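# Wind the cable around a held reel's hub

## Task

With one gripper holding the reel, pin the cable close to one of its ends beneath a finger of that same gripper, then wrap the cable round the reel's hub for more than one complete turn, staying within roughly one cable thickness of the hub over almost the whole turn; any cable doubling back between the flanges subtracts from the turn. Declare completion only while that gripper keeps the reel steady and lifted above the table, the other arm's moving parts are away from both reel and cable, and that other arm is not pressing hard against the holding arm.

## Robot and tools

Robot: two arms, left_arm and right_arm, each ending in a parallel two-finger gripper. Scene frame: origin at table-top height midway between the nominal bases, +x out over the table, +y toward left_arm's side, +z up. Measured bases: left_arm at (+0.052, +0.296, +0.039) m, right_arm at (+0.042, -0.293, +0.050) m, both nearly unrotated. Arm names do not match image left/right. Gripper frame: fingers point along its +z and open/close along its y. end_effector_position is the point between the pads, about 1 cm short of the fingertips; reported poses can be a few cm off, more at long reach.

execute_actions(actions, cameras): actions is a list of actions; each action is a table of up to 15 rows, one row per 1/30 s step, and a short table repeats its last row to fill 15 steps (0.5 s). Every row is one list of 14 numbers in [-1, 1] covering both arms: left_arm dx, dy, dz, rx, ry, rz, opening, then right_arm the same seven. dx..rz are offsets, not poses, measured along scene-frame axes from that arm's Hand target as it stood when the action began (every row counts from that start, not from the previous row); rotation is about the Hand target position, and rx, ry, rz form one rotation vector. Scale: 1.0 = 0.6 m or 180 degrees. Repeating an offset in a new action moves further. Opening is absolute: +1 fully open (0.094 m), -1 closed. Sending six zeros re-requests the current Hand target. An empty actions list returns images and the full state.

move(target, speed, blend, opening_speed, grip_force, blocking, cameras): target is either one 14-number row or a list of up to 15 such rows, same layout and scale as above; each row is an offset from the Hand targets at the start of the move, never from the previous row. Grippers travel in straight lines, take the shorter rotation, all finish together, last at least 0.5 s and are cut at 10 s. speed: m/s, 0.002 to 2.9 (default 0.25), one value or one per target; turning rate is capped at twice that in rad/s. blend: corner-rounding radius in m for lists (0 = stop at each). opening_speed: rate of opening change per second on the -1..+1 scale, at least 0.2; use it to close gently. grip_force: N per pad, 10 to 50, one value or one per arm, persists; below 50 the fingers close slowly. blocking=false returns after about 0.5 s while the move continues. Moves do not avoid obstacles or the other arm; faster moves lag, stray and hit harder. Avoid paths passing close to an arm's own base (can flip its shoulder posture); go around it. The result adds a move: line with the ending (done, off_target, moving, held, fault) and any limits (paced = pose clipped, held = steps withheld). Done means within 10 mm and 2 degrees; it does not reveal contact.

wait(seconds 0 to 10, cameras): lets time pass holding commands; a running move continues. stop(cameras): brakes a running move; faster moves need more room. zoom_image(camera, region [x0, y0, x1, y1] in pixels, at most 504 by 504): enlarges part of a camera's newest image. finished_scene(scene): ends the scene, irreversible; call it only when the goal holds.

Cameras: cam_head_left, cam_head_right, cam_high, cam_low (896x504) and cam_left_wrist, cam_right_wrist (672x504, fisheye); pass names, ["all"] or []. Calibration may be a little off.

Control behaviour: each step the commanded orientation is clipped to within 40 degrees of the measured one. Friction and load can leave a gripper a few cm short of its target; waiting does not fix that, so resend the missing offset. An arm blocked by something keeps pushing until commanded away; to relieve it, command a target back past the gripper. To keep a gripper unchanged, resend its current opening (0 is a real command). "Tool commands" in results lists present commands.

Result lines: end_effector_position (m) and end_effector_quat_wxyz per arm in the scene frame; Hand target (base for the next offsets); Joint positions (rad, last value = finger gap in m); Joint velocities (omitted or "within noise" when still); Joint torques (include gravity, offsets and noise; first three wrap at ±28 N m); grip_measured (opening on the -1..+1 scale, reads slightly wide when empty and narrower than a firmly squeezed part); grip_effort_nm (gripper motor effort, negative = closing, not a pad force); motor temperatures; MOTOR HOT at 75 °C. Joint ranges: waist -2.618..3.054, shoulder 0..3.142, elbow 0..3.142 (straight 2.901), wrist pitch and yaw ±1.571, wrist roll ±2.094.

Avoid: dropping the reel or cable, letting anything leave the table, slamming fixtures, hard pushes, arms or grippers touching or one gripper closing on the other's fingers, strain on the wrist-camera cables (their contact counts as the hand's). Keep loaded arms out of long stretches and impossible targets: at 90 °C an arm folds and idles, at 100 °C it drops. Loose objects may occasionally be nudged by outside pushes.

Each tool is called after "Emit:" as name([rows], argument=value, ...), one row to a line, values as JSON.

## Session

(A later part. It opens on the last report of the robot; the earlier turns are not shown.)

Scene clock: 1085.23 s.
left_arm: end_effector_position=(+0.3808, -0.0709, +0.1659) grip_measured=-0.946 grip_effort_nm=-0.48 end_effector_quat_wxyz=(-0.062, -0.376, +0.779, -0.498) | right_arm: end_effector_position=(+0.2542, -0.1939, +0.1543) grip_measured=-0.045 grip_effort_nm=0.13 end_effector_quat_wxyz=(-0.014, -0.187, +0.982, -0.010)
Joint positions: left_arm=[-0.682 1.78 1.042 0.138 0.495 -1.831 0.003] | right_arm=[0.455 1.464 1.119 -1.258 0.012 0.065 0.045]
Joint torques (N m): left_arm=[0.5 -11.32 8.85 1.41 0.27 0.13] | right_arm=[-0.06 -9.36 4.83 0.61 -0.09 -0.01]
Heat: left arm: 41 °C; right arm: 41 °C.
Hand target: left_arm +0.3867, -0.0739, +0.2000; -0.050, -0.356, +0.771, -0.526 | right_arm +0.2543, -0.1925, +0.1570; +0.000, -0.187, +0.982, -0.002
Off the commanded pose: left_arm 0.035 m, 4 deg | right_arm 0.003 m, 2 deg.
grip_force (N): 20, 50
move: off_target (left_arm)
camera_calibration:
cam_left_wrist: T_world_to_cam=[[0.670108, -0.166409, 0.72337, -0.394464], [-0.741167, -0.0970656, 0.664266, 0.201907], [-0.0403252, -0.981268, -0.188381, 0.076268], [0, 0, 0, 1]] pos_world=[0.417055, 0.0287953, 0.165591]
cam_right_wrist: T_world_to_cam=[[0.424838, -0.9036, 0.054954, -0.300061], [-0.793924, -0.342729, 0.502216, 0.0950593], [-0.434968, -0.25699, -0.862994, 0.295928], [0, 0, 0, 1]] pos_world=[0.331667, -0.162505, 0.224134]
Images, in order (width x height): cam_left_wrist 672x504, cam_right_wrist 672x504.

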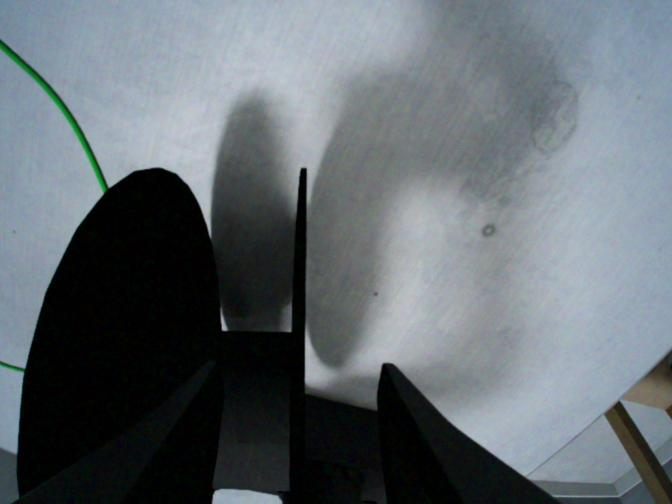

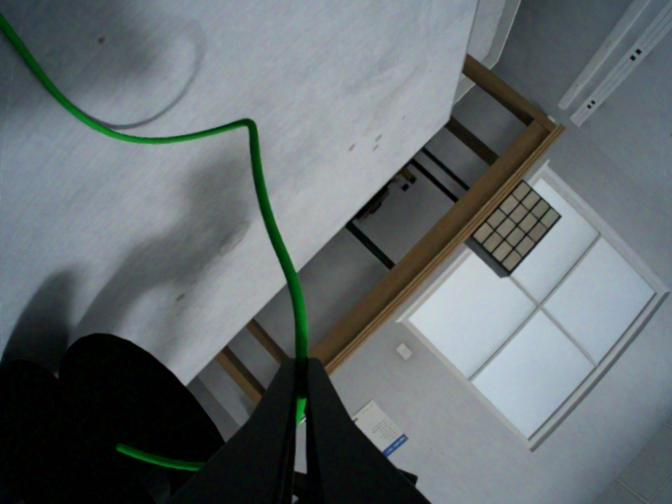

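Emit:
move(target=[0, 0, 0, 0, 0, 0, -1.0, 0, 0, 0, 0.0, 0.0, 0.0, -1.0], opening_speed=0.6, cameras=["cam_left_wrist"])

Scene clock: 1090.00 s.
left_arm: end_effector_position=(+0.3808, -0.0709, +0.1659) grip_measured=-0.946 grip_effort_nm=-0.49 end_effector_quat_wxyz=(-0.062, -0.376, +0.779, -0.498) | right_arm: end_effector_position=(+0.2542, -0.1935, +0.1547) grip_measured=-0.955 grip_effort_nm=-0.99 end_effector_quat_wxyz=(-0.013, -0.187, +0.982, -0.008)
Joint positions: left_arm=[-0.682 1.78 1.042 0.138 0.495 -1.831 0.003] | right_arm=[0.455 1.462 1.119 -1.258 0.009 0.065 0.002]
Joint torques (N m): left_arm=[0.57 -11.37 8.83 1.39 0.3 0.11] | right_arm=[-0.06 -9.22 4.85 0.61 -0.07 -0.01]
Heat: left arm: 41 °C; right arm: 41 °C.
Hand target: left_arm +0.3867, -0.0739, +0.2000; -0.050, -0.356, +0.771, -0.526 | right_arm +0.2544, -0.1925, +0.1570; +0.000, -0.187, +0.982, -0.002
Off the commanded pose: left_arm 0.035 m, 4 deg | right_arm 0.003 m, 2 deg.
grip_force (N): 20, 50
move: off_target (left_arm)
camera_calibration:
cam_left_wrist: T_world_to_cam=[[0.670108, -0.166409, 0.72337, -0.394464], [-0.741167, -0.0970656, 0.664266, 0.201907], [-0.0403252, -0.981268, -0.188381, 0.076268], [0, 0, 0, 1]] pos_world=[0.417055, 0.0287953, 0.165591]
Images, in order (width x height): cam_left_wrist 672x504.

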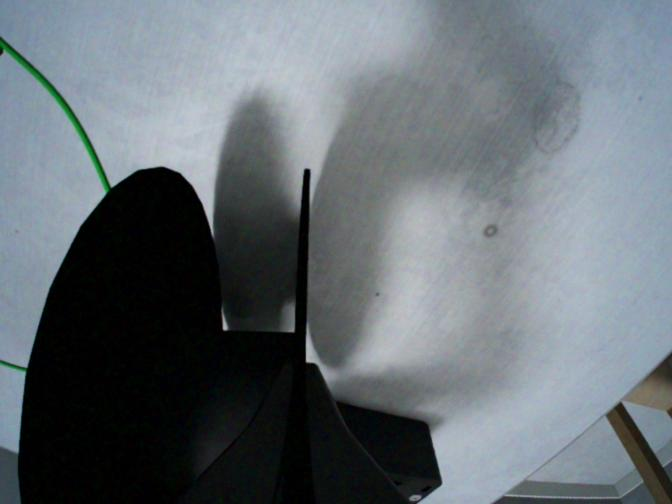

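Emit:
move(target=[0.252, 0.197, 0.06, -0.119, -0.0867, 0.0785, -1.0, 0, 0, 0, 0.0, 0.0, 0.0, -1.0], speed=0.12, cameras=["cam_right_wrist", "cam_head_right"])

Scene clock: 1108.13 s.
left_arm: end_effector_position=(+0.5321, +0.0460, +0.2249) grip_measured=-0.946 grip_effort_nm=-0.49 end_effector_quat_wxyz=(-0.047, +0.374, -0.615, +0.693) | right_arm: end_effector_position=(+0.2542, -0.1935, +0.1547) grip_measured=-0.955 grip_effort_nm=-1.02 end_effector_quat_wxyz=(-0.013, -0.187, +0.982, -0.008)
Joint positions: left_arm=[-0.284 1.994 1.046 0.903 0.689 -2.02 0.003] | right_arm=[0.455 1.462 1.119 -1.258 0.009 0.065 0.002]
Joint torques (N m): left_arm=[0.12 -8.27 8.21 1.75 0.1 -0.02] | right_arm=[-0.08 -9.26 4.86 0.61 -0.06 -0.01]
Heat: left arm: 41 °C; right arm: 40 °C.
Hand target: left_arm +0.5378, +0.0442, +0.2360; -0.054, +0.358, -0.610, +0.705 | right_arm +0.2544, -0.1925, +0.1570; +0.000, -0.187, +0.982, -0.002
Off the commanded pose: left_arm 0.013 m, 2 deg | right_arm 0.003 m, 2 deg.
grip_force (N): 20, 50
move: off_target (left_arm)
camera_calibration:
cam_right_wrist: T_world_to_cam=[[0.424681, -0.903805, 0.0527452, -0.299303], [-0.794499, -0.344121, 0.500352, 0.0953384], [-0.43407, -0.254396, -0.864214, 0.296748], [0, 0, 0, 1]] pos_world=[0.331664, -0.162213, 0.224538]
Images, in order (width x height): cam_head_right 896x504, cam_right_wrist 672x504.

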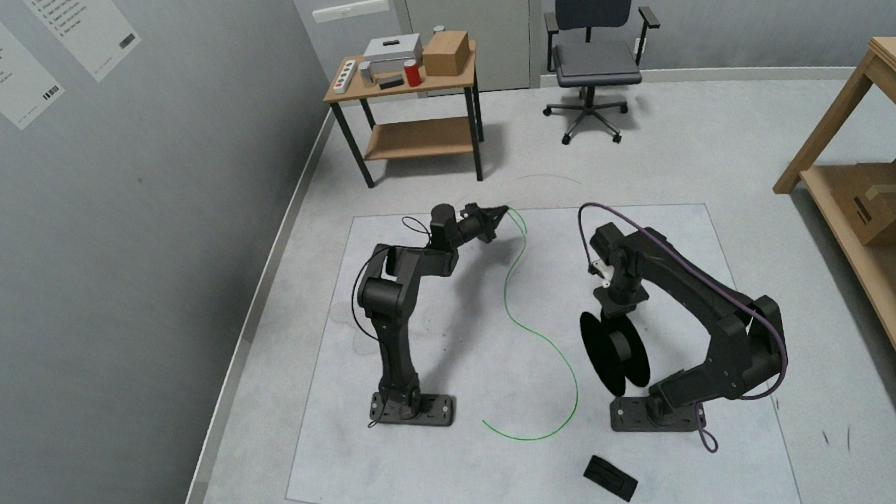

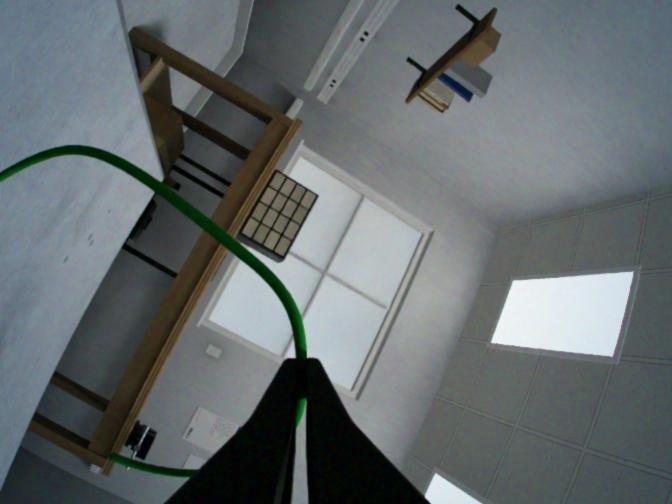

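Emit:
move([
  [0, 0, 0, 0, 0, 0, -1.0, 0, 0, 0.07, 0, 0, 0, -1.0],
  [0, 0, 0, 0, 0, 0, -1.0, 0.293, 0.2308, 0.07, 0, 0, 0.1, -1.0],
], speed=0.12, blend=[0.02, 0], cameras=["cam_left_wrist", "cam_right_wrist", "cam_head_right", "cam_low"])

Scene clock: 1113.70 s.
left_arm: end_effector_position=(+0.5321, +0.0460, +0.2251) grip_measured=-0.946 grip_effort_nm=-0.49 end_effector_quat_wxyz=(-0.047, +0.373, -0.615, +0.693) | right_arm: end_effector_position=(+0.4320, -0.0578, +0.2061) grip_measured=-0.955 grip_effort_nm=-1.02 end_effector_quat_wxyz=(+0.059, -0.331, +0.942, +0.007)
Joint positions: left_arm=[-0.284 1.994 1.046 0.903 0.689 -2.021 0.003] | right_arm=[0.557 2.261 2.355 -1.547 0.01 -0.132 0.002]
Joint torques (N m): left_arm=[0.25 -8.27 8.24 1.77 0.13 -0.01] | right_arm=[0.66 -12.89 7.79 0.43 -0.08 -0.07]
Heat: left arm: 41 °C; right arm: 41 °C.
Hand target: left_arm +0.5378, +0.0442, +0.2360; -0.054, +0.357, -0.610, +0.705 | right_arm +0.4300, -0.0540, +0.1989; +0.000, -0.338, +0.941, -0.002
Off the commanded pose: left_arm 0.012 m, 2 deg | right_arm 0.008 m, 7 deg.
joint sent to its limit (right arm) — joint 4 (wrist pitch), lower limit. The joint targets are off in orientation, not in position.
grip_force (N): 20, 50
move: off_target (left_arm, right_arm)
camera_calibration:
cam_left_wrist: T_world_to_cam=[[0.405153, 0.294487, 0.865522, -0.431376], [-0.890297, -0.0881972, 0.446758, 0.414078], [0.207901, -0.951577, 0.226447, -0.0185729], [0, 0, 0, 1]] pos_world=[0.547286, 0.145881, 0.192578]
cam_right_wrist: T_world_to_cam=[[0.664853, -0.743216, 0.0748371, -0.353861], [-0.710529, -0.59832, 0.370353, 0.233254], [-0.230476, -0.299404, -0.925871, 0.375045], [0, 0, 0, 1]] pos_world=[0.487438, -0.0111441, 0.287339]
Images, in order (width x height): cam_head_right 896x504, cam_low 896x504, cam_left_wrist 672x504, cam_right_wrist 672x504.

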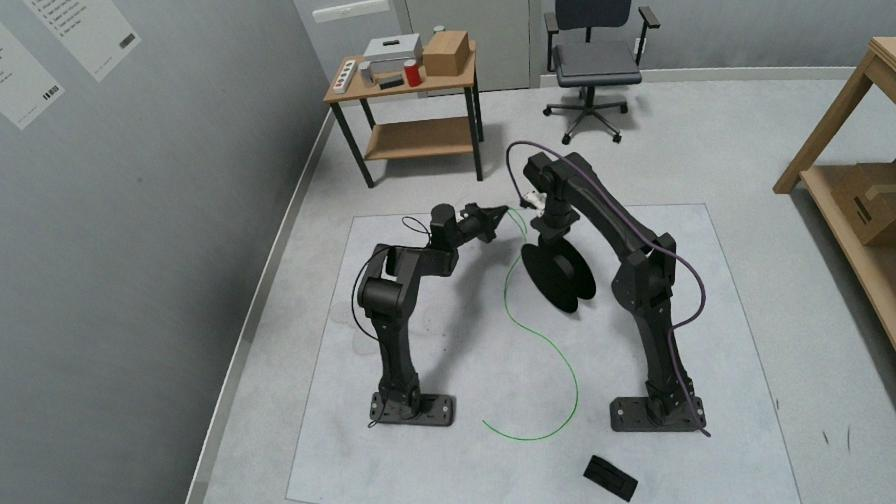

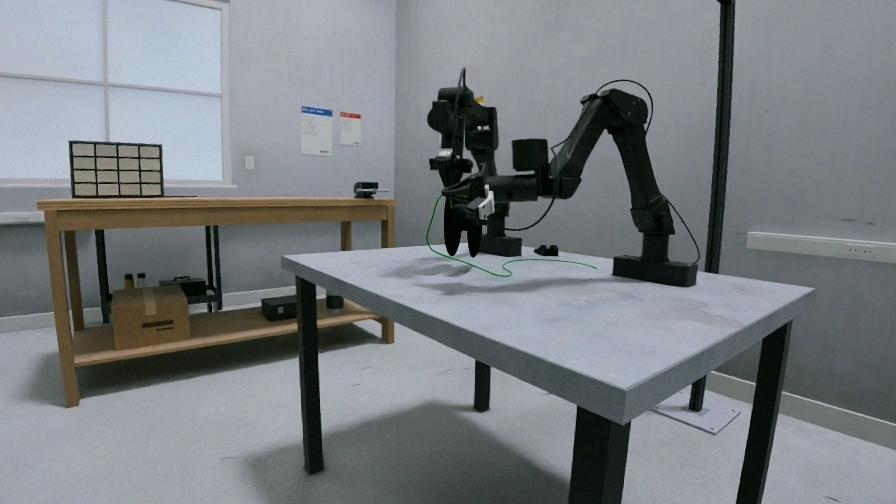

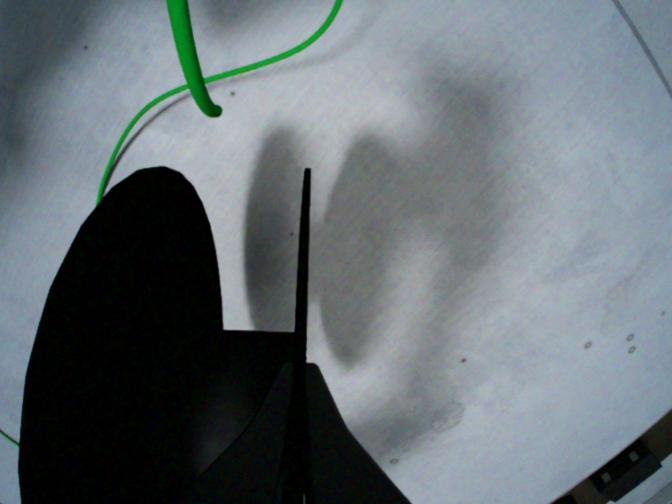

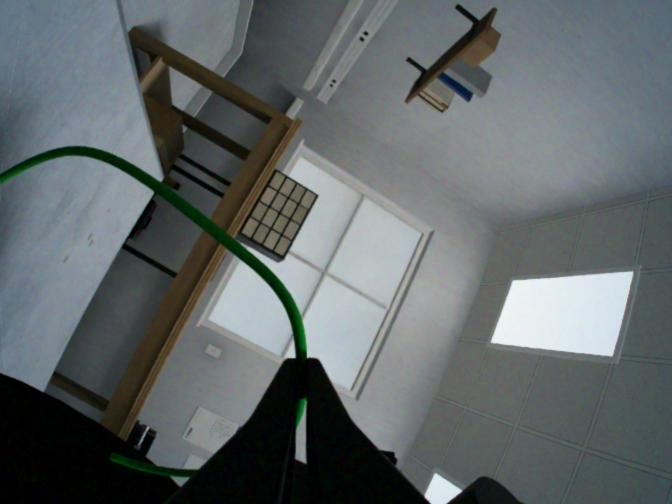

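Emit:
move(target=[0, 0, 0, 0, 0, 0, -1.0, 0, 0, -0.075, 0.0, 0.0, 0.0, -1.0], speed=0.05, cameras=["cam_left_wrist"])

Emit:
wait(seconds=0, cameras=["cam_low"])

Emit:
zoom_image(camera="cam_low", region=[380, 150, 580, 300])

Scene clock: 1119.93 s.
left_arm: end_effector_position=(+0.5321, +0.0460, +0.2251) grip_measured=-0.946 grip_effort_nm=-0.49 end_effector_quat_wxyz=(-0.047, +0.373, -0.615, +0.693) | right_arm: end_effector_position=(+0.4328, -0.0573, +0.1700) grip_measured=-0.955 grip_effort_nm=-1.02 end_effector_quat_wxyz=(+0.019, -0.332, +0.943, -0.001)
Joint positions: left_arm=[-0.284 1.994 1.046 0.903 0.689 -2.021 0.003] | right_arm=[0.557 2.336 2.341 -1.539 0.01 -0.132 0.002]
Joint torques (N m): left_arm=[0.38 -8.2 8.14 1.79 0.14 -0.01] | right_arm=[0.69 -13.56 5.26 0.59 -0.07 -0.09]
Heat: left arm: 42 °C; right arm: 42 °C.
Hand target: left_arm +0.5378, +0.0442, +0.2360; -0.054, +0.357, -0.610, +0.705 | right_arm +0.4301, -0.0540, +0.1539; +0.000, -0.338, +0.941, -0.002
Off the commanded pose: left_arm 0.013 m, 2 deg | right_arm 0.017 m, 2 deg.
grip_force (N): 20, 50
move: off_target (left_arm, right_arm)
camera_calibration:
cam_left_wrist: T_world_to_cam=[[0.405153, 0.294487, 0.865522, -0.431376], [-0.890297, -0.0881972, 0.446758, 0.414078], [0.207901, -0.951577, 0.226447, -0.0185729], [0, 0, 0, 1]] pos_world=[0.547286, 0.145881, 0.192578]
Images, in order (width x height): cam_left_wrist 672x504.

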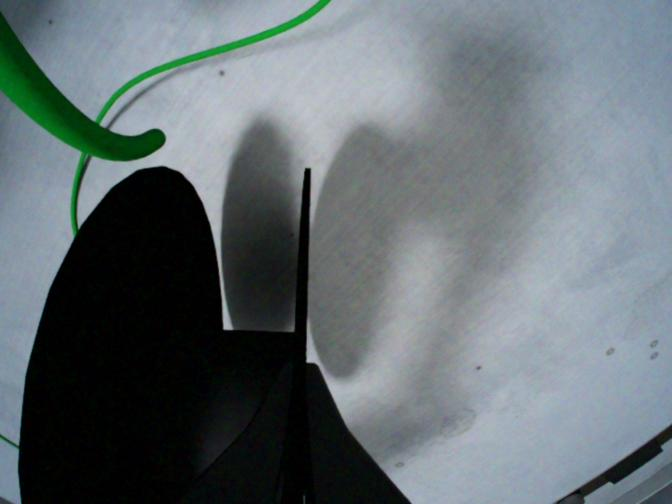

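Scene clock: 1119.93 s.
left_arm: end_effector_position=(+0.5321, +0.0460, +0.2251) grip_measured=-0.946 grip_effort_nm=-0.49 end_effector_quat_wxyz=(-0.047, +0.373, -0.615, +0.693) | right_arm: end_effector_position=(+0.4328, -0.0573, +0.1700) grip_measured=-0.955 grip_effort_nm=-1.02 end_effector_quat_wxyz=(+0.019, -0.332, +0.943, -0.001)
Joint positions: left_arm=[-0.284 1.994 1.046 0.903 0.689 -2.021 0.003] | right_arm=[0.557 2.336 2.341 -1.539 0.01 -0.132 0.002]
Joint torques (N m): left_arm=[0.38 -8.2 8.14 1.79 0.14 -0.01] | right_arm=[0.69 -13.56 5.26 0.59 -0.07 -0.09]
Heat: left arm: 42 °C; right arm: 42 °C.
Hand target: left_arm +0.5378, +0.0442, +0.2360; -0.054, +0.357, -0.610, +0.705 | right_arm +0.4301, -0.0540, +0.1539; +0.000, -0.338, +0.941, -0.002
Tool commands: left_gripper/opening=-1.0 right_gripper/opening=-1.0
Off the commanded pose: left_arm 0.013 m, 2 deg | right_arm 0.017 m, 2 deg.
grip_force (N): 20, 50
Images, in order (width x height): cam_low 896x504.

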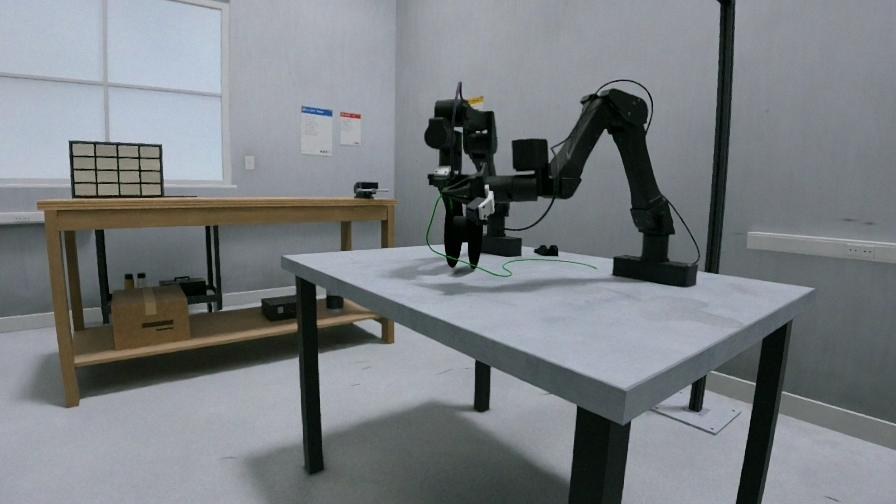

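Scaled by 2.520 from the camera's 896x504 image, which has a finer 1280x720 frame.

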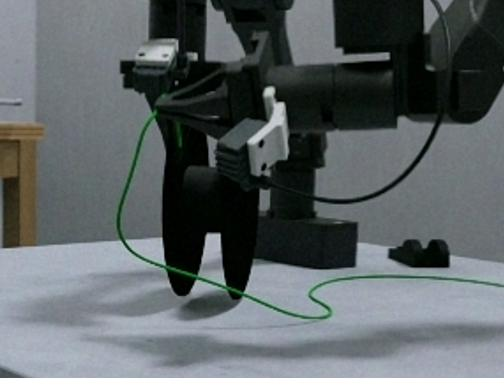

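Emit:
move(target=[0, 0, 0, 0, 0, 0, -1.0, 0, 0, -0.03, 0.0, 0.0, 0.0, -1.0], speed=0.03, cameras=["cam_low"])

Emit:
zoom_image(camera="cam_low", region=[380, 150, 580, 300])

Scene clock: 1128.17 s.
left_arm: end_effector_position=(+0.5321, +0.0460, +0.2251) grip_measured=-0.946 grip_effort_nm=-0.49 end_effector_quat_wxyz=(-0.047, +0.373, -0.615, +0.693) | right_arm: end_effector_position=(+0.4349, -0.0559, +0.1587) grip_measured=-0.955 grip_effort_nm=-1.02 end_effector_quat_wxyz=(+0.024, -0.332, +0.943, +0.000)
Joint positions: left_arm=[-0.284 1.994 1.046 0.903 0.689 -2.021 0.003] | right_arm=[0.557 2.32 2.268 -1.472 0.009 -0.132 0.002]
Joint torques (N m): left_arm=[0.24 -8.23 8.21 1.74 0.14 -0.03] | right_arm=[0.66 -13.93 3.25 0.83 -0.07 -0.08]
Heat: left arm: 42 °C; right arm: 44 °C.
Hand target: left_arm +0.5378, +0.0442, +0.2360; -0.054, +0.357, -0.610, +0.705 | right_arm +0.4301, -0.0540, +0.1359; +0.000, -0.338, +0.941, -0.002
Off the commanded pose: left_arm 0.013 m, 2 deg | right_arm 0.023 m, 3 deg.
grip_force (N): 20, 50
move: off_target (left_arm, right_arm)
Images, in order (width x height): cam_low 896x504.

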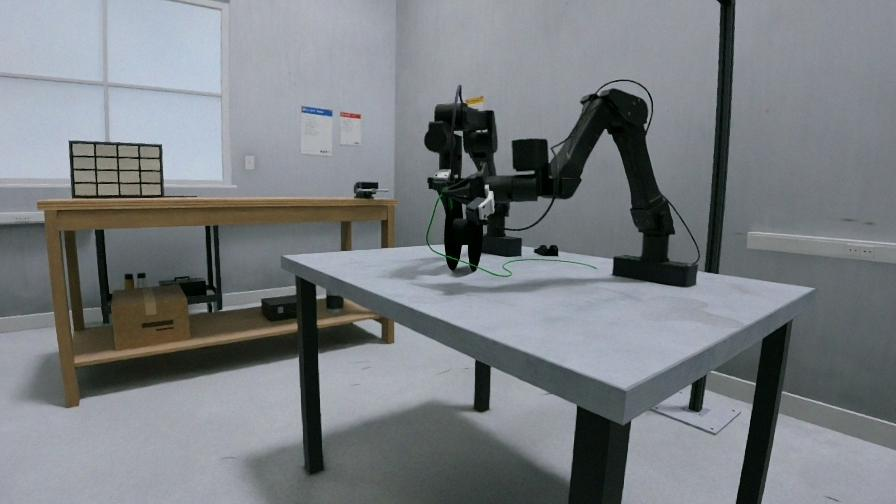

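Scaled by 2.520 from the camera's 896x504 image, which has a finer 1280x720 frame.

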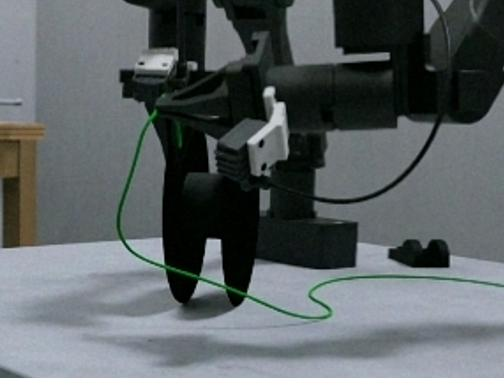

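Emit:
move(target=[0, 0, 0, 0, 0, 0, -1.0, 0, 0, 0.03, 0.0, 0.0, 0.0, -1.0], speed=0.03)

Emit:
move(target=[0, 0, 0, 0, 0, 0, -1.0, 0, 0, 0, 0.0, 0.0, 0.0, 0.53], opening_speed=0.6, cameras=["cam_left_wrist", "cam_low"])

Emit:
zoom_image(camera="cam_low", region=[380, 150, 580, 300])

Scene clock: 1146.43 s.
left_arm: end_effector_position=(+0.5321, +0.0460, +0.2251) grip_measured=-0.946 grip_effort_nm=-0.49 end_effector_quat_wxyz=(-0.047, +0.373, -0.615, +0.693) | right_arm: end_effector_position=(+0.4336, -0.0566, +0.1636) grip_measured=-0.955 grip_effort_nm=-1.02 end_effector_quat_wxyz=(+0.020, -0.332, +0.943, +0.000)
Joint positions: left_arm=[-0.284 1.994 1.046 0.903 0.689 -2.021 0.003] | right_arm=[0.557 2.33 2.304 -1.507 0.009 -0.133 0.002]
Joint torques (N m): left_arm=[0.31 -8.24 8.1 1.77 0.15 -0.01] | right_arm=[0.68 -13.16 7.83 0.3 -0.07 -0.08]
Heat: left arm: 43 °C; right arm: 44 °C.
Hand target: left_arm +0.5378, +0.0442, +0.2360; -0.054, +0.357, -0.610, +0.705 | right_arm +0.4301, -0.0540, +0.1538; +0.000, -0.338, +0.941, -0.002
Off the commanded pose: left_arm 0.013 m, 2 deg | right_arm 0.011 m, 2 deg.
grip_force (N): 20, 50
move: off_target (left_arm, right_arm)

Scene clock: 1149.20 s.
left_arm: end_effector_position=(+0.5321, +0.0460, +0.2251) grip_measured=-0.946 grip_effort_nm=-0.49 end_effector_quat_wxyz=(-0.047, +0.373, -0.615, +0.693) | right_arm: end_effector_position=(+0.4316, -0.0578, +0.1649) grip_measured=+0.528 grip_effort_nm=0.14 end_effector_quat_wxyz=(+0.016, -0.332, +0.943, -0.001)
Joint positions: left_arm=[-0.284 1.994 1.046 0.903 0.689 -2.021 0.003] | right_arm=[0.557 2.33 2.31 -1.52 0.009 -0.133 0.072]
Joint torques (N m): left_arm=[0.32 -8.2 8.12 1.74 0.14 -0.05] | right_arm=[0.66 -13.08 7.41 0.4 -0.06 -0.08]
Heat: left arm: 43 °C; right arm: 45 °C.
Hand target: left_arm +0.5378, +0.0442, +0.2360; -0.054, +0.357, -0.610, +0.705 | right_arm +0.4301, -0.0540, +0.1538; +0.000, -0.338, +0.941, -0.002
Off the commanded pose: left_arm 0.013 m, 2 deg | right_arm 0.012 m, 2 deg.
grip_force (N): 20, 50
move: off_target (left_arm, right_arm)
camera_calibration:
cam_left_wrist: T_world_to_cam=[[0.405153, 0.294487, 0.865522, -0.431376], [-0.890297, -0.0881972, 0.446758, 0.414078], [0.207901, -0.951577, 0.226447, -0.0185729], [0, 0, 0, 1]] pos_world=[0.547286, 0.145881, 0.192578]
Images, in order (width x height): cam_low 896x504, cam_left_wrist 672x504.

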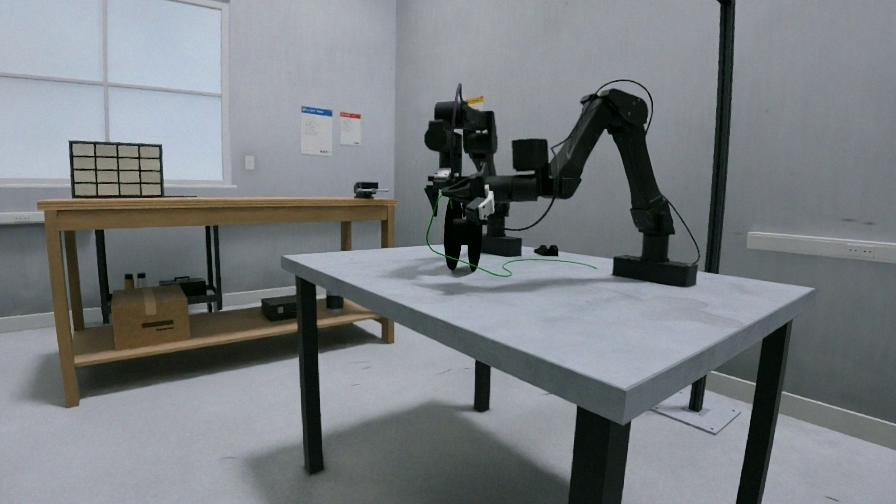

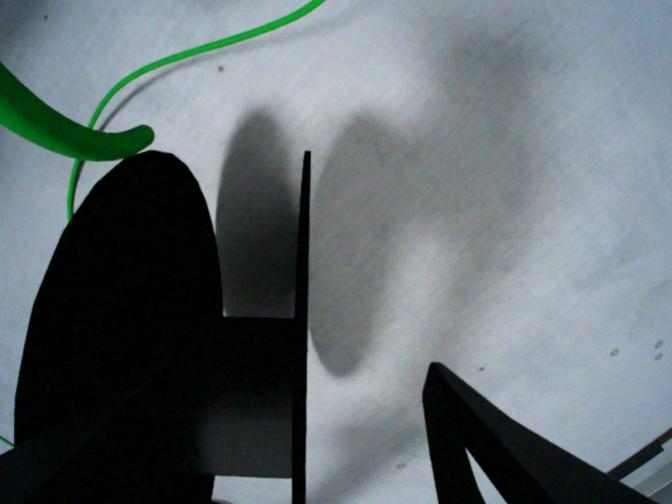

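Scaled by 2.520 from the camera's 896x504 image, which has a finer 1280x720 frame.

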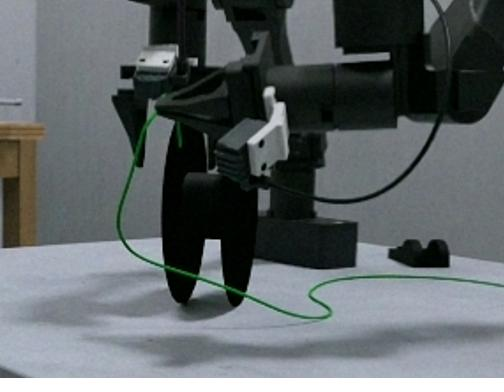

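Emit:
move(target=[-0.062, -0.048, -0.055, 0, 0, 0, -1.0, 0, 0, 0, 0.0, 0.0, 0.0, 0.53], speed=0.06, cameras=["cam_left_wrist", "cam_low"])

Scene clock: 1154.07 s.
left_arm: end_effector_position=(+0.5000, +0.0161, +0.2040) grip_measured=-0.946 grip_effort_nm=-0.49 end_effector_quat_wxyz=(-0.049, +0.359, -0.614, +0.701) | right_arm: end_effector_position=(+0.4316, -0.0578, +0.1649) grip_measured=+0.528 grip_effort_nm=0.13 end_effector_quat_wxyz=(+0.016, -0.332, +0.943, -0.001)
Joint positions: left_arm=[-0.379 2.014 0.926 1.074 0.609 -2.022 0.003] | right_arm=[0.557 2.33 2.31 -1.52 0.009 -0.133 0.072]
Joint torques (N m): left_arm=[-0.25 -8.01 4.92 1.8 -0.11 -0.02] | right_arm=[0.69 -13.07 7.36 0.4 -0.07 -0.08]
Heat: left arm: 42 °C; right arm: 46 °C.
Hand target: left_arm +0.5007, +0.0155, +0.2031; -0.054, +0.358, -0.610, +0.705 | right_arm +0.4301, -0.0540, +0.1538; +0.000, -0.338, +0.941, -0.002
Off the commanded pose: left_arm 0.001 m, 1 deg | right_arm 0.012 m, 2 deg.
grip_force (N): 20, 50
move: off_target (right_arm)
camera_calibration:
cam_left_wrist: T_world_to_cam=[[0.384472, 0.295244, 0.87465, -0.382944], [-0.904162, -0.0706772, 0.421302, 0.40411], [0.186205, -0.952804, 0.239775, -0.0274064], [0, 0, 0, 1]] pos_world=[0.517716, 0.11551, 0.17126]
Images, in order (width x height): cam_low 896x504, cam_left_wrist 672x504.

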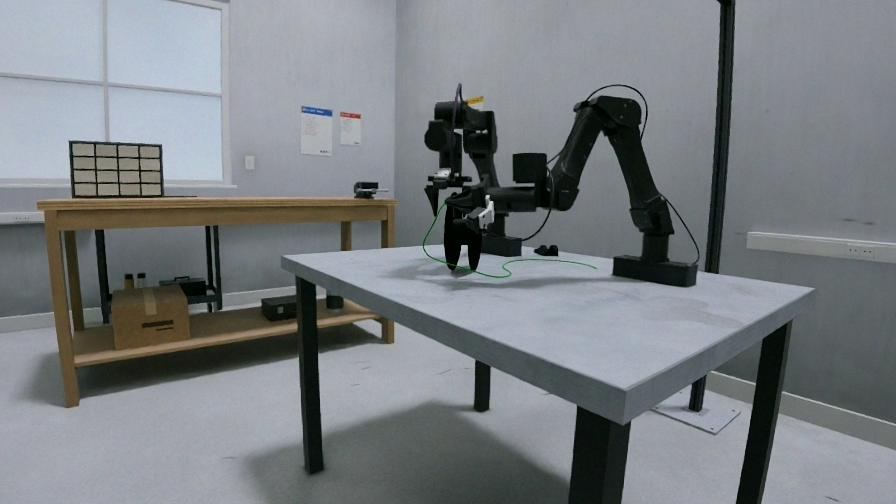

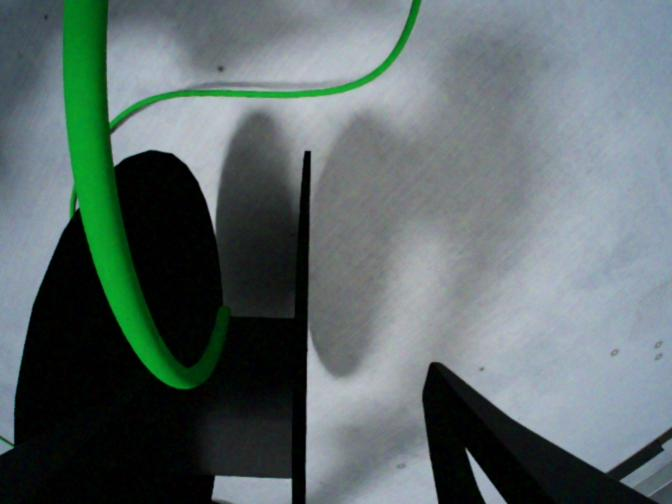

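Emit:
move(target=[-0.027, -0.021, -0.0235, 0, 0, 0, -1.0, 0, 0, 0, 0.0, 0.0, 0.0, 0.53], speed=0.05, cameras=["cam_left_wrist", "cam_low"])

Scene clock: 1164.30 s.
left_arm: end_effector_position=(+0.4841, +0.0034, +0.1896) grip_measured=-0.946 grip_effort_nm=-0.49 end_effector_quat_wxyz=(-0.049, +0.359, -0.614, +0.701) | right_arm: end_effector_position=(+0.4316, -0.0578, +0.1649) grip_measured=+0.528 grip_effort_nm=0.14 end_effector_quat_wxyz=(+0.016, -0.332, +0.943, -0.001)
Joint positions: left_arm=[-0.427 2.034 0.871 1.148 0.561 -2.022 0.003] | right_arm=[0.557 2.33 2.31 -1.52 0.009 -0.133 0.072]
Joint torques (N m): left_arm=[-0.39 -7.92 4.66 1.83 -0.05 -0.02] | right_arm=[0.66 -13.08 7.39 0.4 -0.07 -0.08]
Motor temperatures (°C): left_arm=[29 38 42 40 27 28 31] | right_arm=[30 48 39 28 27 26 31]
Heat: left arm: 42 °C; right arm: 48 °C.
Hand target: left_arm +0.4844, +0.0028, +0.1889; -0.054, +0.358, -0.610, +0.705 | right_arm +0.4301, -0.0540, +0.1538; +0.000, -0.338, +0.941, -0.002
Off the commanded pose: left_arm 0.001 m, 1 deg | right_arm 0.012 m, 2 deg.
grip_force (N): 20, 50
move: off_target (right_arm)
camera_calibration:
cam_left_wrist: T_world_to_cam=[[0.385087, 0.294657, 0.874577, -0.360693], [-0.903859, -0.0709958, 0.421899, 0.394684], [0.186407, -0.952962, 0.238989, -0.0331518], [0, 0, 0, 1]] pos_world=[0.501817, 0.102709, 0.15686]
Images, in order (width x height): cam_low 896x504, cam_left_wrist 672x504.

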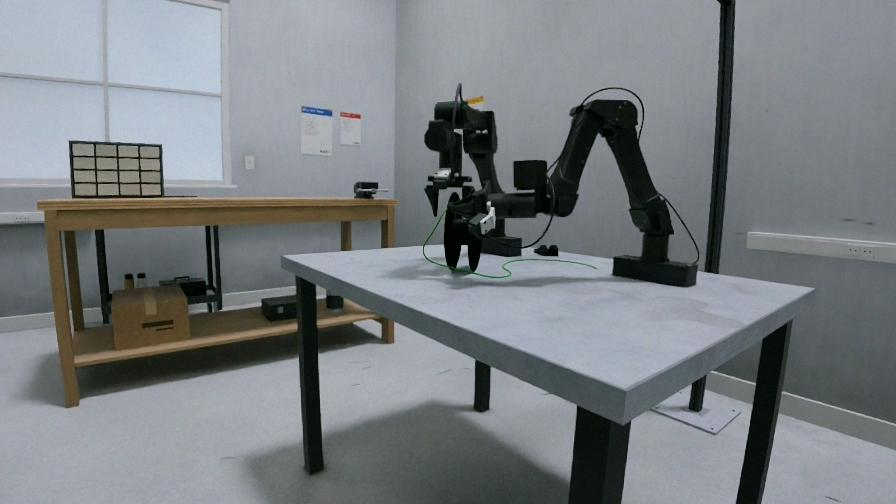

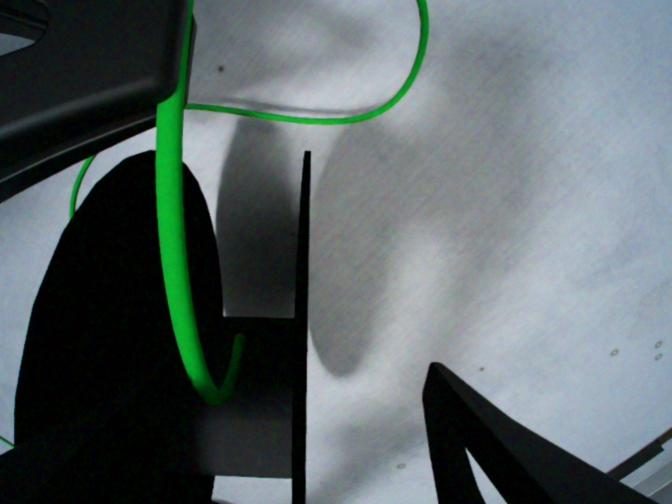

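Emit:
move(target=[0, 0, 0, 0, 0, 0, -1.0, 0, 0, -0.02, 0.0, 0.0, 0.0, 0.53], speed=0.04, cameras=["cam_left_wrist"])

Scene clock: 1169.63 s.
left_arm: end_effector_position=(+0.4842, +0.0034, +0.1897) grip_measured=-0.946 grip_effort_nm=-0.49 end_effector_quat_wxyz=(-0.049, +0.359, -0.614, +0.701) | right_arm: end_effector_position=(+0.4314, -0.0580, +0.1560) grip_measured=+0.528 grip_effort_nm=0.14 end_effector_quat_wxyz=(+0.012, -0.332, +0.943, -0.002)
Joint positions: left_arm=[-0.427 2.034 0.871 1.149 0.56 -2.022 0.003] | right_arm=[0.557 2.33 2.274 -1.493 0.009 -0.133 0.072]
Joint torques (N m): left_arm=[-0.31 -7.92 4.56 1.82 -0.09 0] | right_arm=[0.68 -14.27 4.9 0.7 -0.06 -0.08]
Heat: left arm: 42 °C; right arm: 49 °C.
Hand target: left_arm +0.4845, +0.0028, +0.1889; -0.054, +0.358, -0.610, +0.705 | right_arm +0.4301, -0.0540, +0.1418; +0.000, -0.338, +0.941, -0.002
Off the commanded pose: left_arm 0.001 m, 1 deg | right_arm 0.015 m, 2 deg.
grip_force (N): 20, 50
move: off_target (right_arm)
camera_calibration:
cam_left_wrist: T_world_to_cam=[[0.384678, 0.294938, 0.874663, -0.360647], [-0.90397, -0.0712994, 0.42161, 0.394782], [0.186712, -0.952853, 0.239188, -0.033276], [0, 0, 0, 1]] pos_world=[0.501817, 0.102809, 0.15696]
Images, in order (width x height): cam_left_wrist 672x504.

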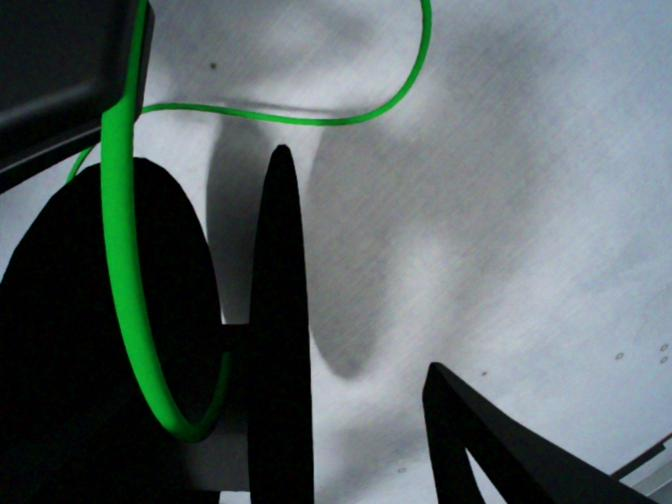

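Emit:
move(target=[0, 0, 0, 0, 0, 0, -1.0, 0, 0, 0.01, 0.0, 0.0, 0.0, 0.0], opening_speed=0.5, cameras=["cam_left_wrist"])

Scene clock: 1177.10 s.
left_arm: end_effector_position=(+0.4842, +0.0034, +0.1897) grip_measured=-0.946 grip_effort_nm=-0.49 end_effector_quat_wxyz=(-0.049, +0.359, -0.614, +0.701) | right_arm: end_effector_position=(+0.4315, -0.0579, +0.1561) grip_measured=+0.002 grip_effort_nm=-0.11 end_effector_quat_wxyz=(+0.012, -0.332, +0.943, -0.002)
Joint positions: left_arm=[-0.427 2.034 0.871 1.149 0.56 -2.022 0.003] | right_arm=[0.557 2.33 2.274 -1.493 0.009 -0.133 0.047]
Joint torques (N m): left_arm=[-0.24 -7.79 4.64 1.8 -0.11 -0.01] | right_arm=[0.66 -13.75 7.35 0.41 -0.07 -0.07]
Heat: left arm: 41 °C; right arm: 51 °C.
Hand target: left_arm +0.4845, +0.0028, +0.1889; -0.054, +0.358, -0.610, +0.705 | right_arm +0.4301, -0.0540, +0.1478; +0.000, -0.338, +0.941, -0.002
Off the commanded pose: left_arm 0.001 m, 1 deg | right_arm 0.009 m, 2 deg.
grip_force (N): 20, 50
move: done
camera_calibration:
cam_left_wrist: T_world_to_cam=[[0.384678, 0.294938, 0.874663, -0.360647], [-0.90397, -0.0712994, 0.42161, 0.394782], [0.186712, -0.952853, 0.239188, -0.033276], [0, 0, 0, 1]] pos_world=[0.501817, 0.102809, 0.15696]
Images, in order (width x height): cam_left_wrist 672x504.

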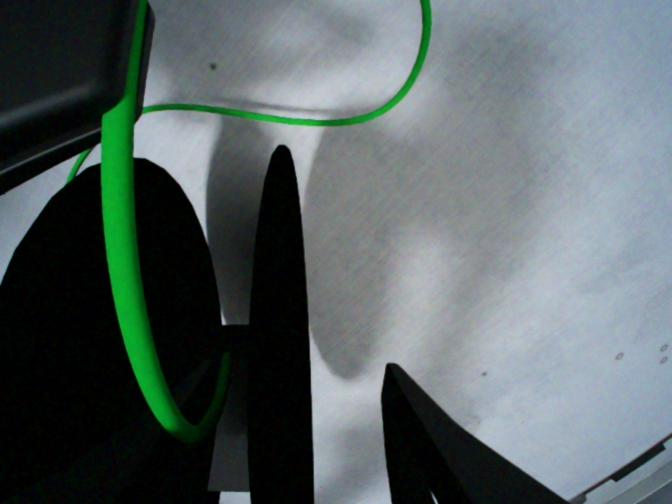

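Emit:
move(target=[0, 0, 0, 0, 0, 0, -1.0, 0, 0, 0.0, 0.0, 0.0, 0.0, -0.4], opening_speed=0.4, cameras=["cam_left_wrist"])

Scene clock: 1180.93 s.
left_arm: end_effector_position=(+0.4842, +0.0034, +0.1897) grip_measured=-0.946 grip_effort_nm=-0.49 end_effector_quat_wxyz=(-0.049, +0.359, -0.614, +0.701) | right_arm: end_effector_position=(+0.4315, -0.0579, +0.1561) grip_measured=-0.398 grip_effort_nm=-0.11 end_effector_quat_wxyz=(+0.012, -0.332, +0.943, -0.002)
Joint positions: left_arm=[-0.427 2.034 0.871 1.149 0.56 -2.022 0.003] | right_arm=[0.557 2.33 2.274 -1.493 0.009 -0.133 0.028]
Joint torques (N m): left_arm=[-0.17 -7.84 4.49 1.79 -0.1 -0.01] | right_arm=[0.7 -13.75 7.36 0.41 -0.06 -0.07]
Heat: left arm: 41 °C; right arm: 51 °C.
Hand target: left_arm +0.4845, +0.0028, +0.1889; -0.054, +0.358, -0.610, +0.705 | right_arm +0.4301, -0.0540, +0.1478; +0.000, -0.338, +0.941, -0.002
Off the commanded pose: left_arm 0.001 m, 1 deg | right_arm 0.009 m, 2 deg.
grip_force (N): 20, 50
move: done
camera_calibration:
cam_left_wrist: T_world_to_cam=[[0.384678, 0.294938, 0.874663, -0.360647], [-0.90397, -0.0712994, 0.42161, 0.394782], [0.186712, -0.952853, 0.239188, -0.033276], [0, 0, 0, 1]] pos_world=[0.501817, 0.102809, 0.15696]
Images, in order (width x height): cam_left_wrist 672x504.

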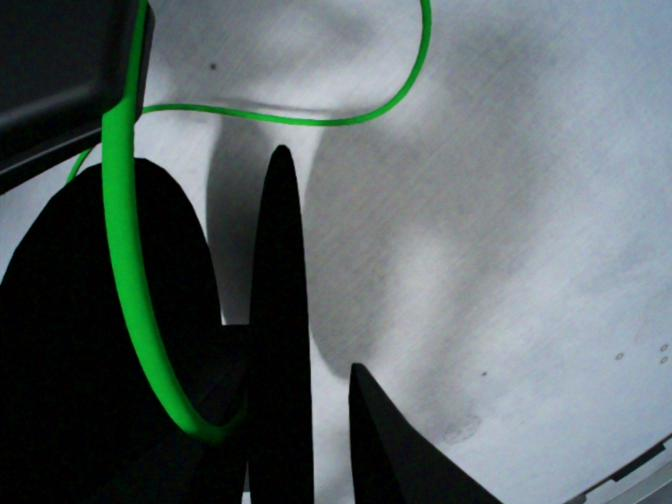

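Emit:
move(target=[0, 0, 0, 0, 0, 0, -1.0, 0, 0, 0.0, 0.0, 0.0, 0.0, -0.75], opening_speed=0.4, cameras=["cam_left_wrist"])

Emit:
zoom_image(camera="cam_left_wrist", region=[120, 320, 340, 504])

Scene clock: 1184.40 s.
left_arm: end_effector_position=(+0.4842, +0.0034, +0.1897) grip_measured=-0.946 grip_effort_nm=-0.49 end_effector_quat_wxyz=(-0.049, +0.359, -0.614, +0.701) | right_arm: end_effector_position=(+0.4313, -0.0576, +0.1561) grip_measured=-0.748 grip_effort_nm=-0.11 end_effector_quat_wxyz=(+0.012, -0.333, +0.943, -0.002)
Joint positions: left_arm=[-0.427 2.034 0.871 1.149 0.56 -2.022 0.003] | right_arm=[0.558 2.33 2.274 -1.493 0.009 -0.133 0.012]
Joint torques (N m): left_arm=[-0.31 -7.9 4.66 1.79 -0.11 -0.02] | right_arm=[0.59 -13.76 7.36 0.4 -0.07 -0.07]
Heat: left arm: 41 °C; right arm: 52 °C.
Hand target: left_arm +0.4844, +0.0028, +0.1889; -0.054, +0.358, -0.610, +0.705 | right_arm +0.4300, -0.0540, +0.1478; +0.000, -0.338, +0.941, -0.002
Off the commanded pose: left_arm 0.001 m, 1 deg | right_arm 0.009 m, 2 deg.
grip_force (N): 20, 50
move: done
camera_calibration:
cam_left_wrist: T_world_to_cam=[[0.384678, 0.294938, 0.874663, -0.360647], [-0.90397, -0.0712994, 0.42161, 0.394782], [0.186712, -0.952853, 0.239188, -0.033276], [0, 0, 0, 1]] pos_world=[0.501817, 0.102809, 0.15696]
Images, in order (width x height): cam_left_wrist 672x504.

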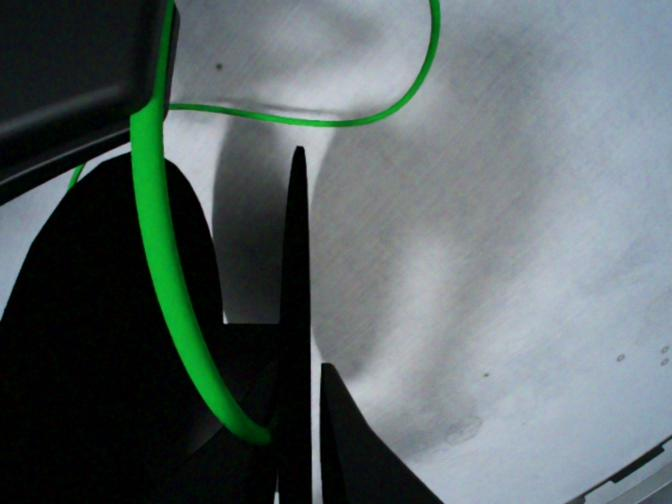

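Scaled by 2.291 from the camera's 672x504 image, which has a finer 960x720 frame.

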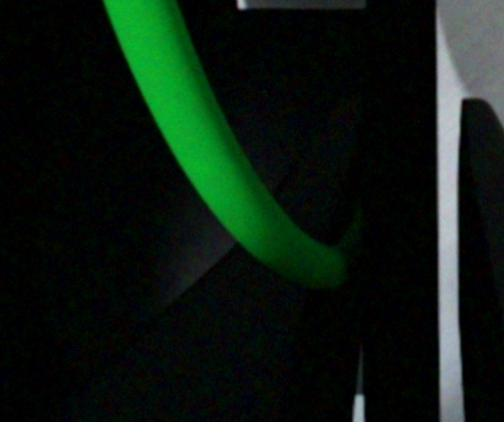

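Emit:
move(target=[0, 0, 0, 0, 0, 0, -1.0, 0, 0, 0.0, 0.0, 0.0, 0.0, -1.0], opening_speed=0.4, cameras=["cam_left_wrist"])

Emit:
zoom_image(camera="cam_left_wrist", region=[120, 320, 340, 504])

Scene clock: 1187.03 s.
left_arm: end_effector_position=(+0.4842, +0.0034, +0.1897) grip_measured=-0.946 grip_effort_nm=-0.49 end_effector_quat_wxyz=(-0.049, +0.359, -0.614, +0.701) | right_arm: end_effector_position=(+0.4312, -0.0576, +0.1561) grip_measured=-0.898 grip_effort_nm=-1.01 end_effector_quat_wxyz=(+0.012, -0.333, +0.943, -0.002)
Joint positions: left_arm=[-0.427 2.034 0.871 1.149 0.56 -2.022 0.003] | right_arm=[0.558 2.33 2.274 -1.493 0.009 -0.133 0.005]
Joint torques (N m): left_arm=[-0.27 -7.94 4.64 1.79 -0.08 -0.02] | right_arm=[0.62 -13.74 7.35 0.4 -0.06 -0.07]
Heat: left arm: 41 °C; right arm: 52 °C.
Hand target: left_arm +0.4844, +0.0028, +0.1889; -0.054, +0.358, -0.610, +0.705 | right_arm +0.4301, -0.0539, +0.1478; +0.000, -0.338, +0.941, -0.002
Off the commanded pose: left_arm 0.001 m, 1 deg | right_arm 0.009 m, 2 deg.
grip_force (N): 20, 50
move: done
camera_calibration:
cam_left_wrist: T_world_to_cam=[[0.384678, 0.294938, 0.874663, -0.360647], [-0.90397, -0.0712994, 0.42161, 0.394782], [0.186712, -0.952853, 0.239188, -0.033276], [0, 0, 0, 1]] pos_world=[0.501817, 0.102809, 0.15696]
Images, in order (width x height): cam_left_wrist 672x504.

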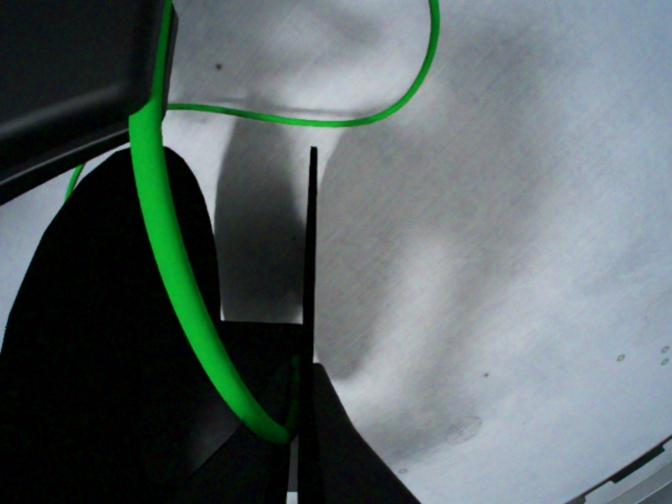

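Scaled by 2.291 from the camera's 672x504 image, which has a finer 960x720 frame.

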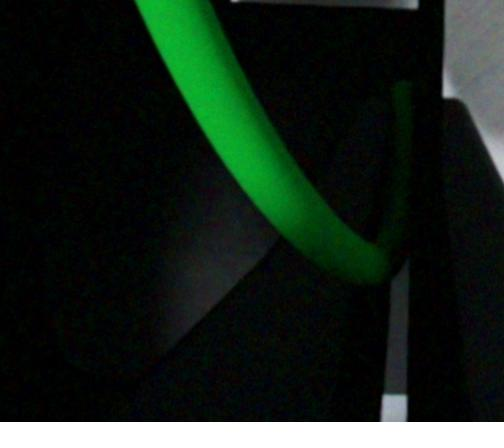

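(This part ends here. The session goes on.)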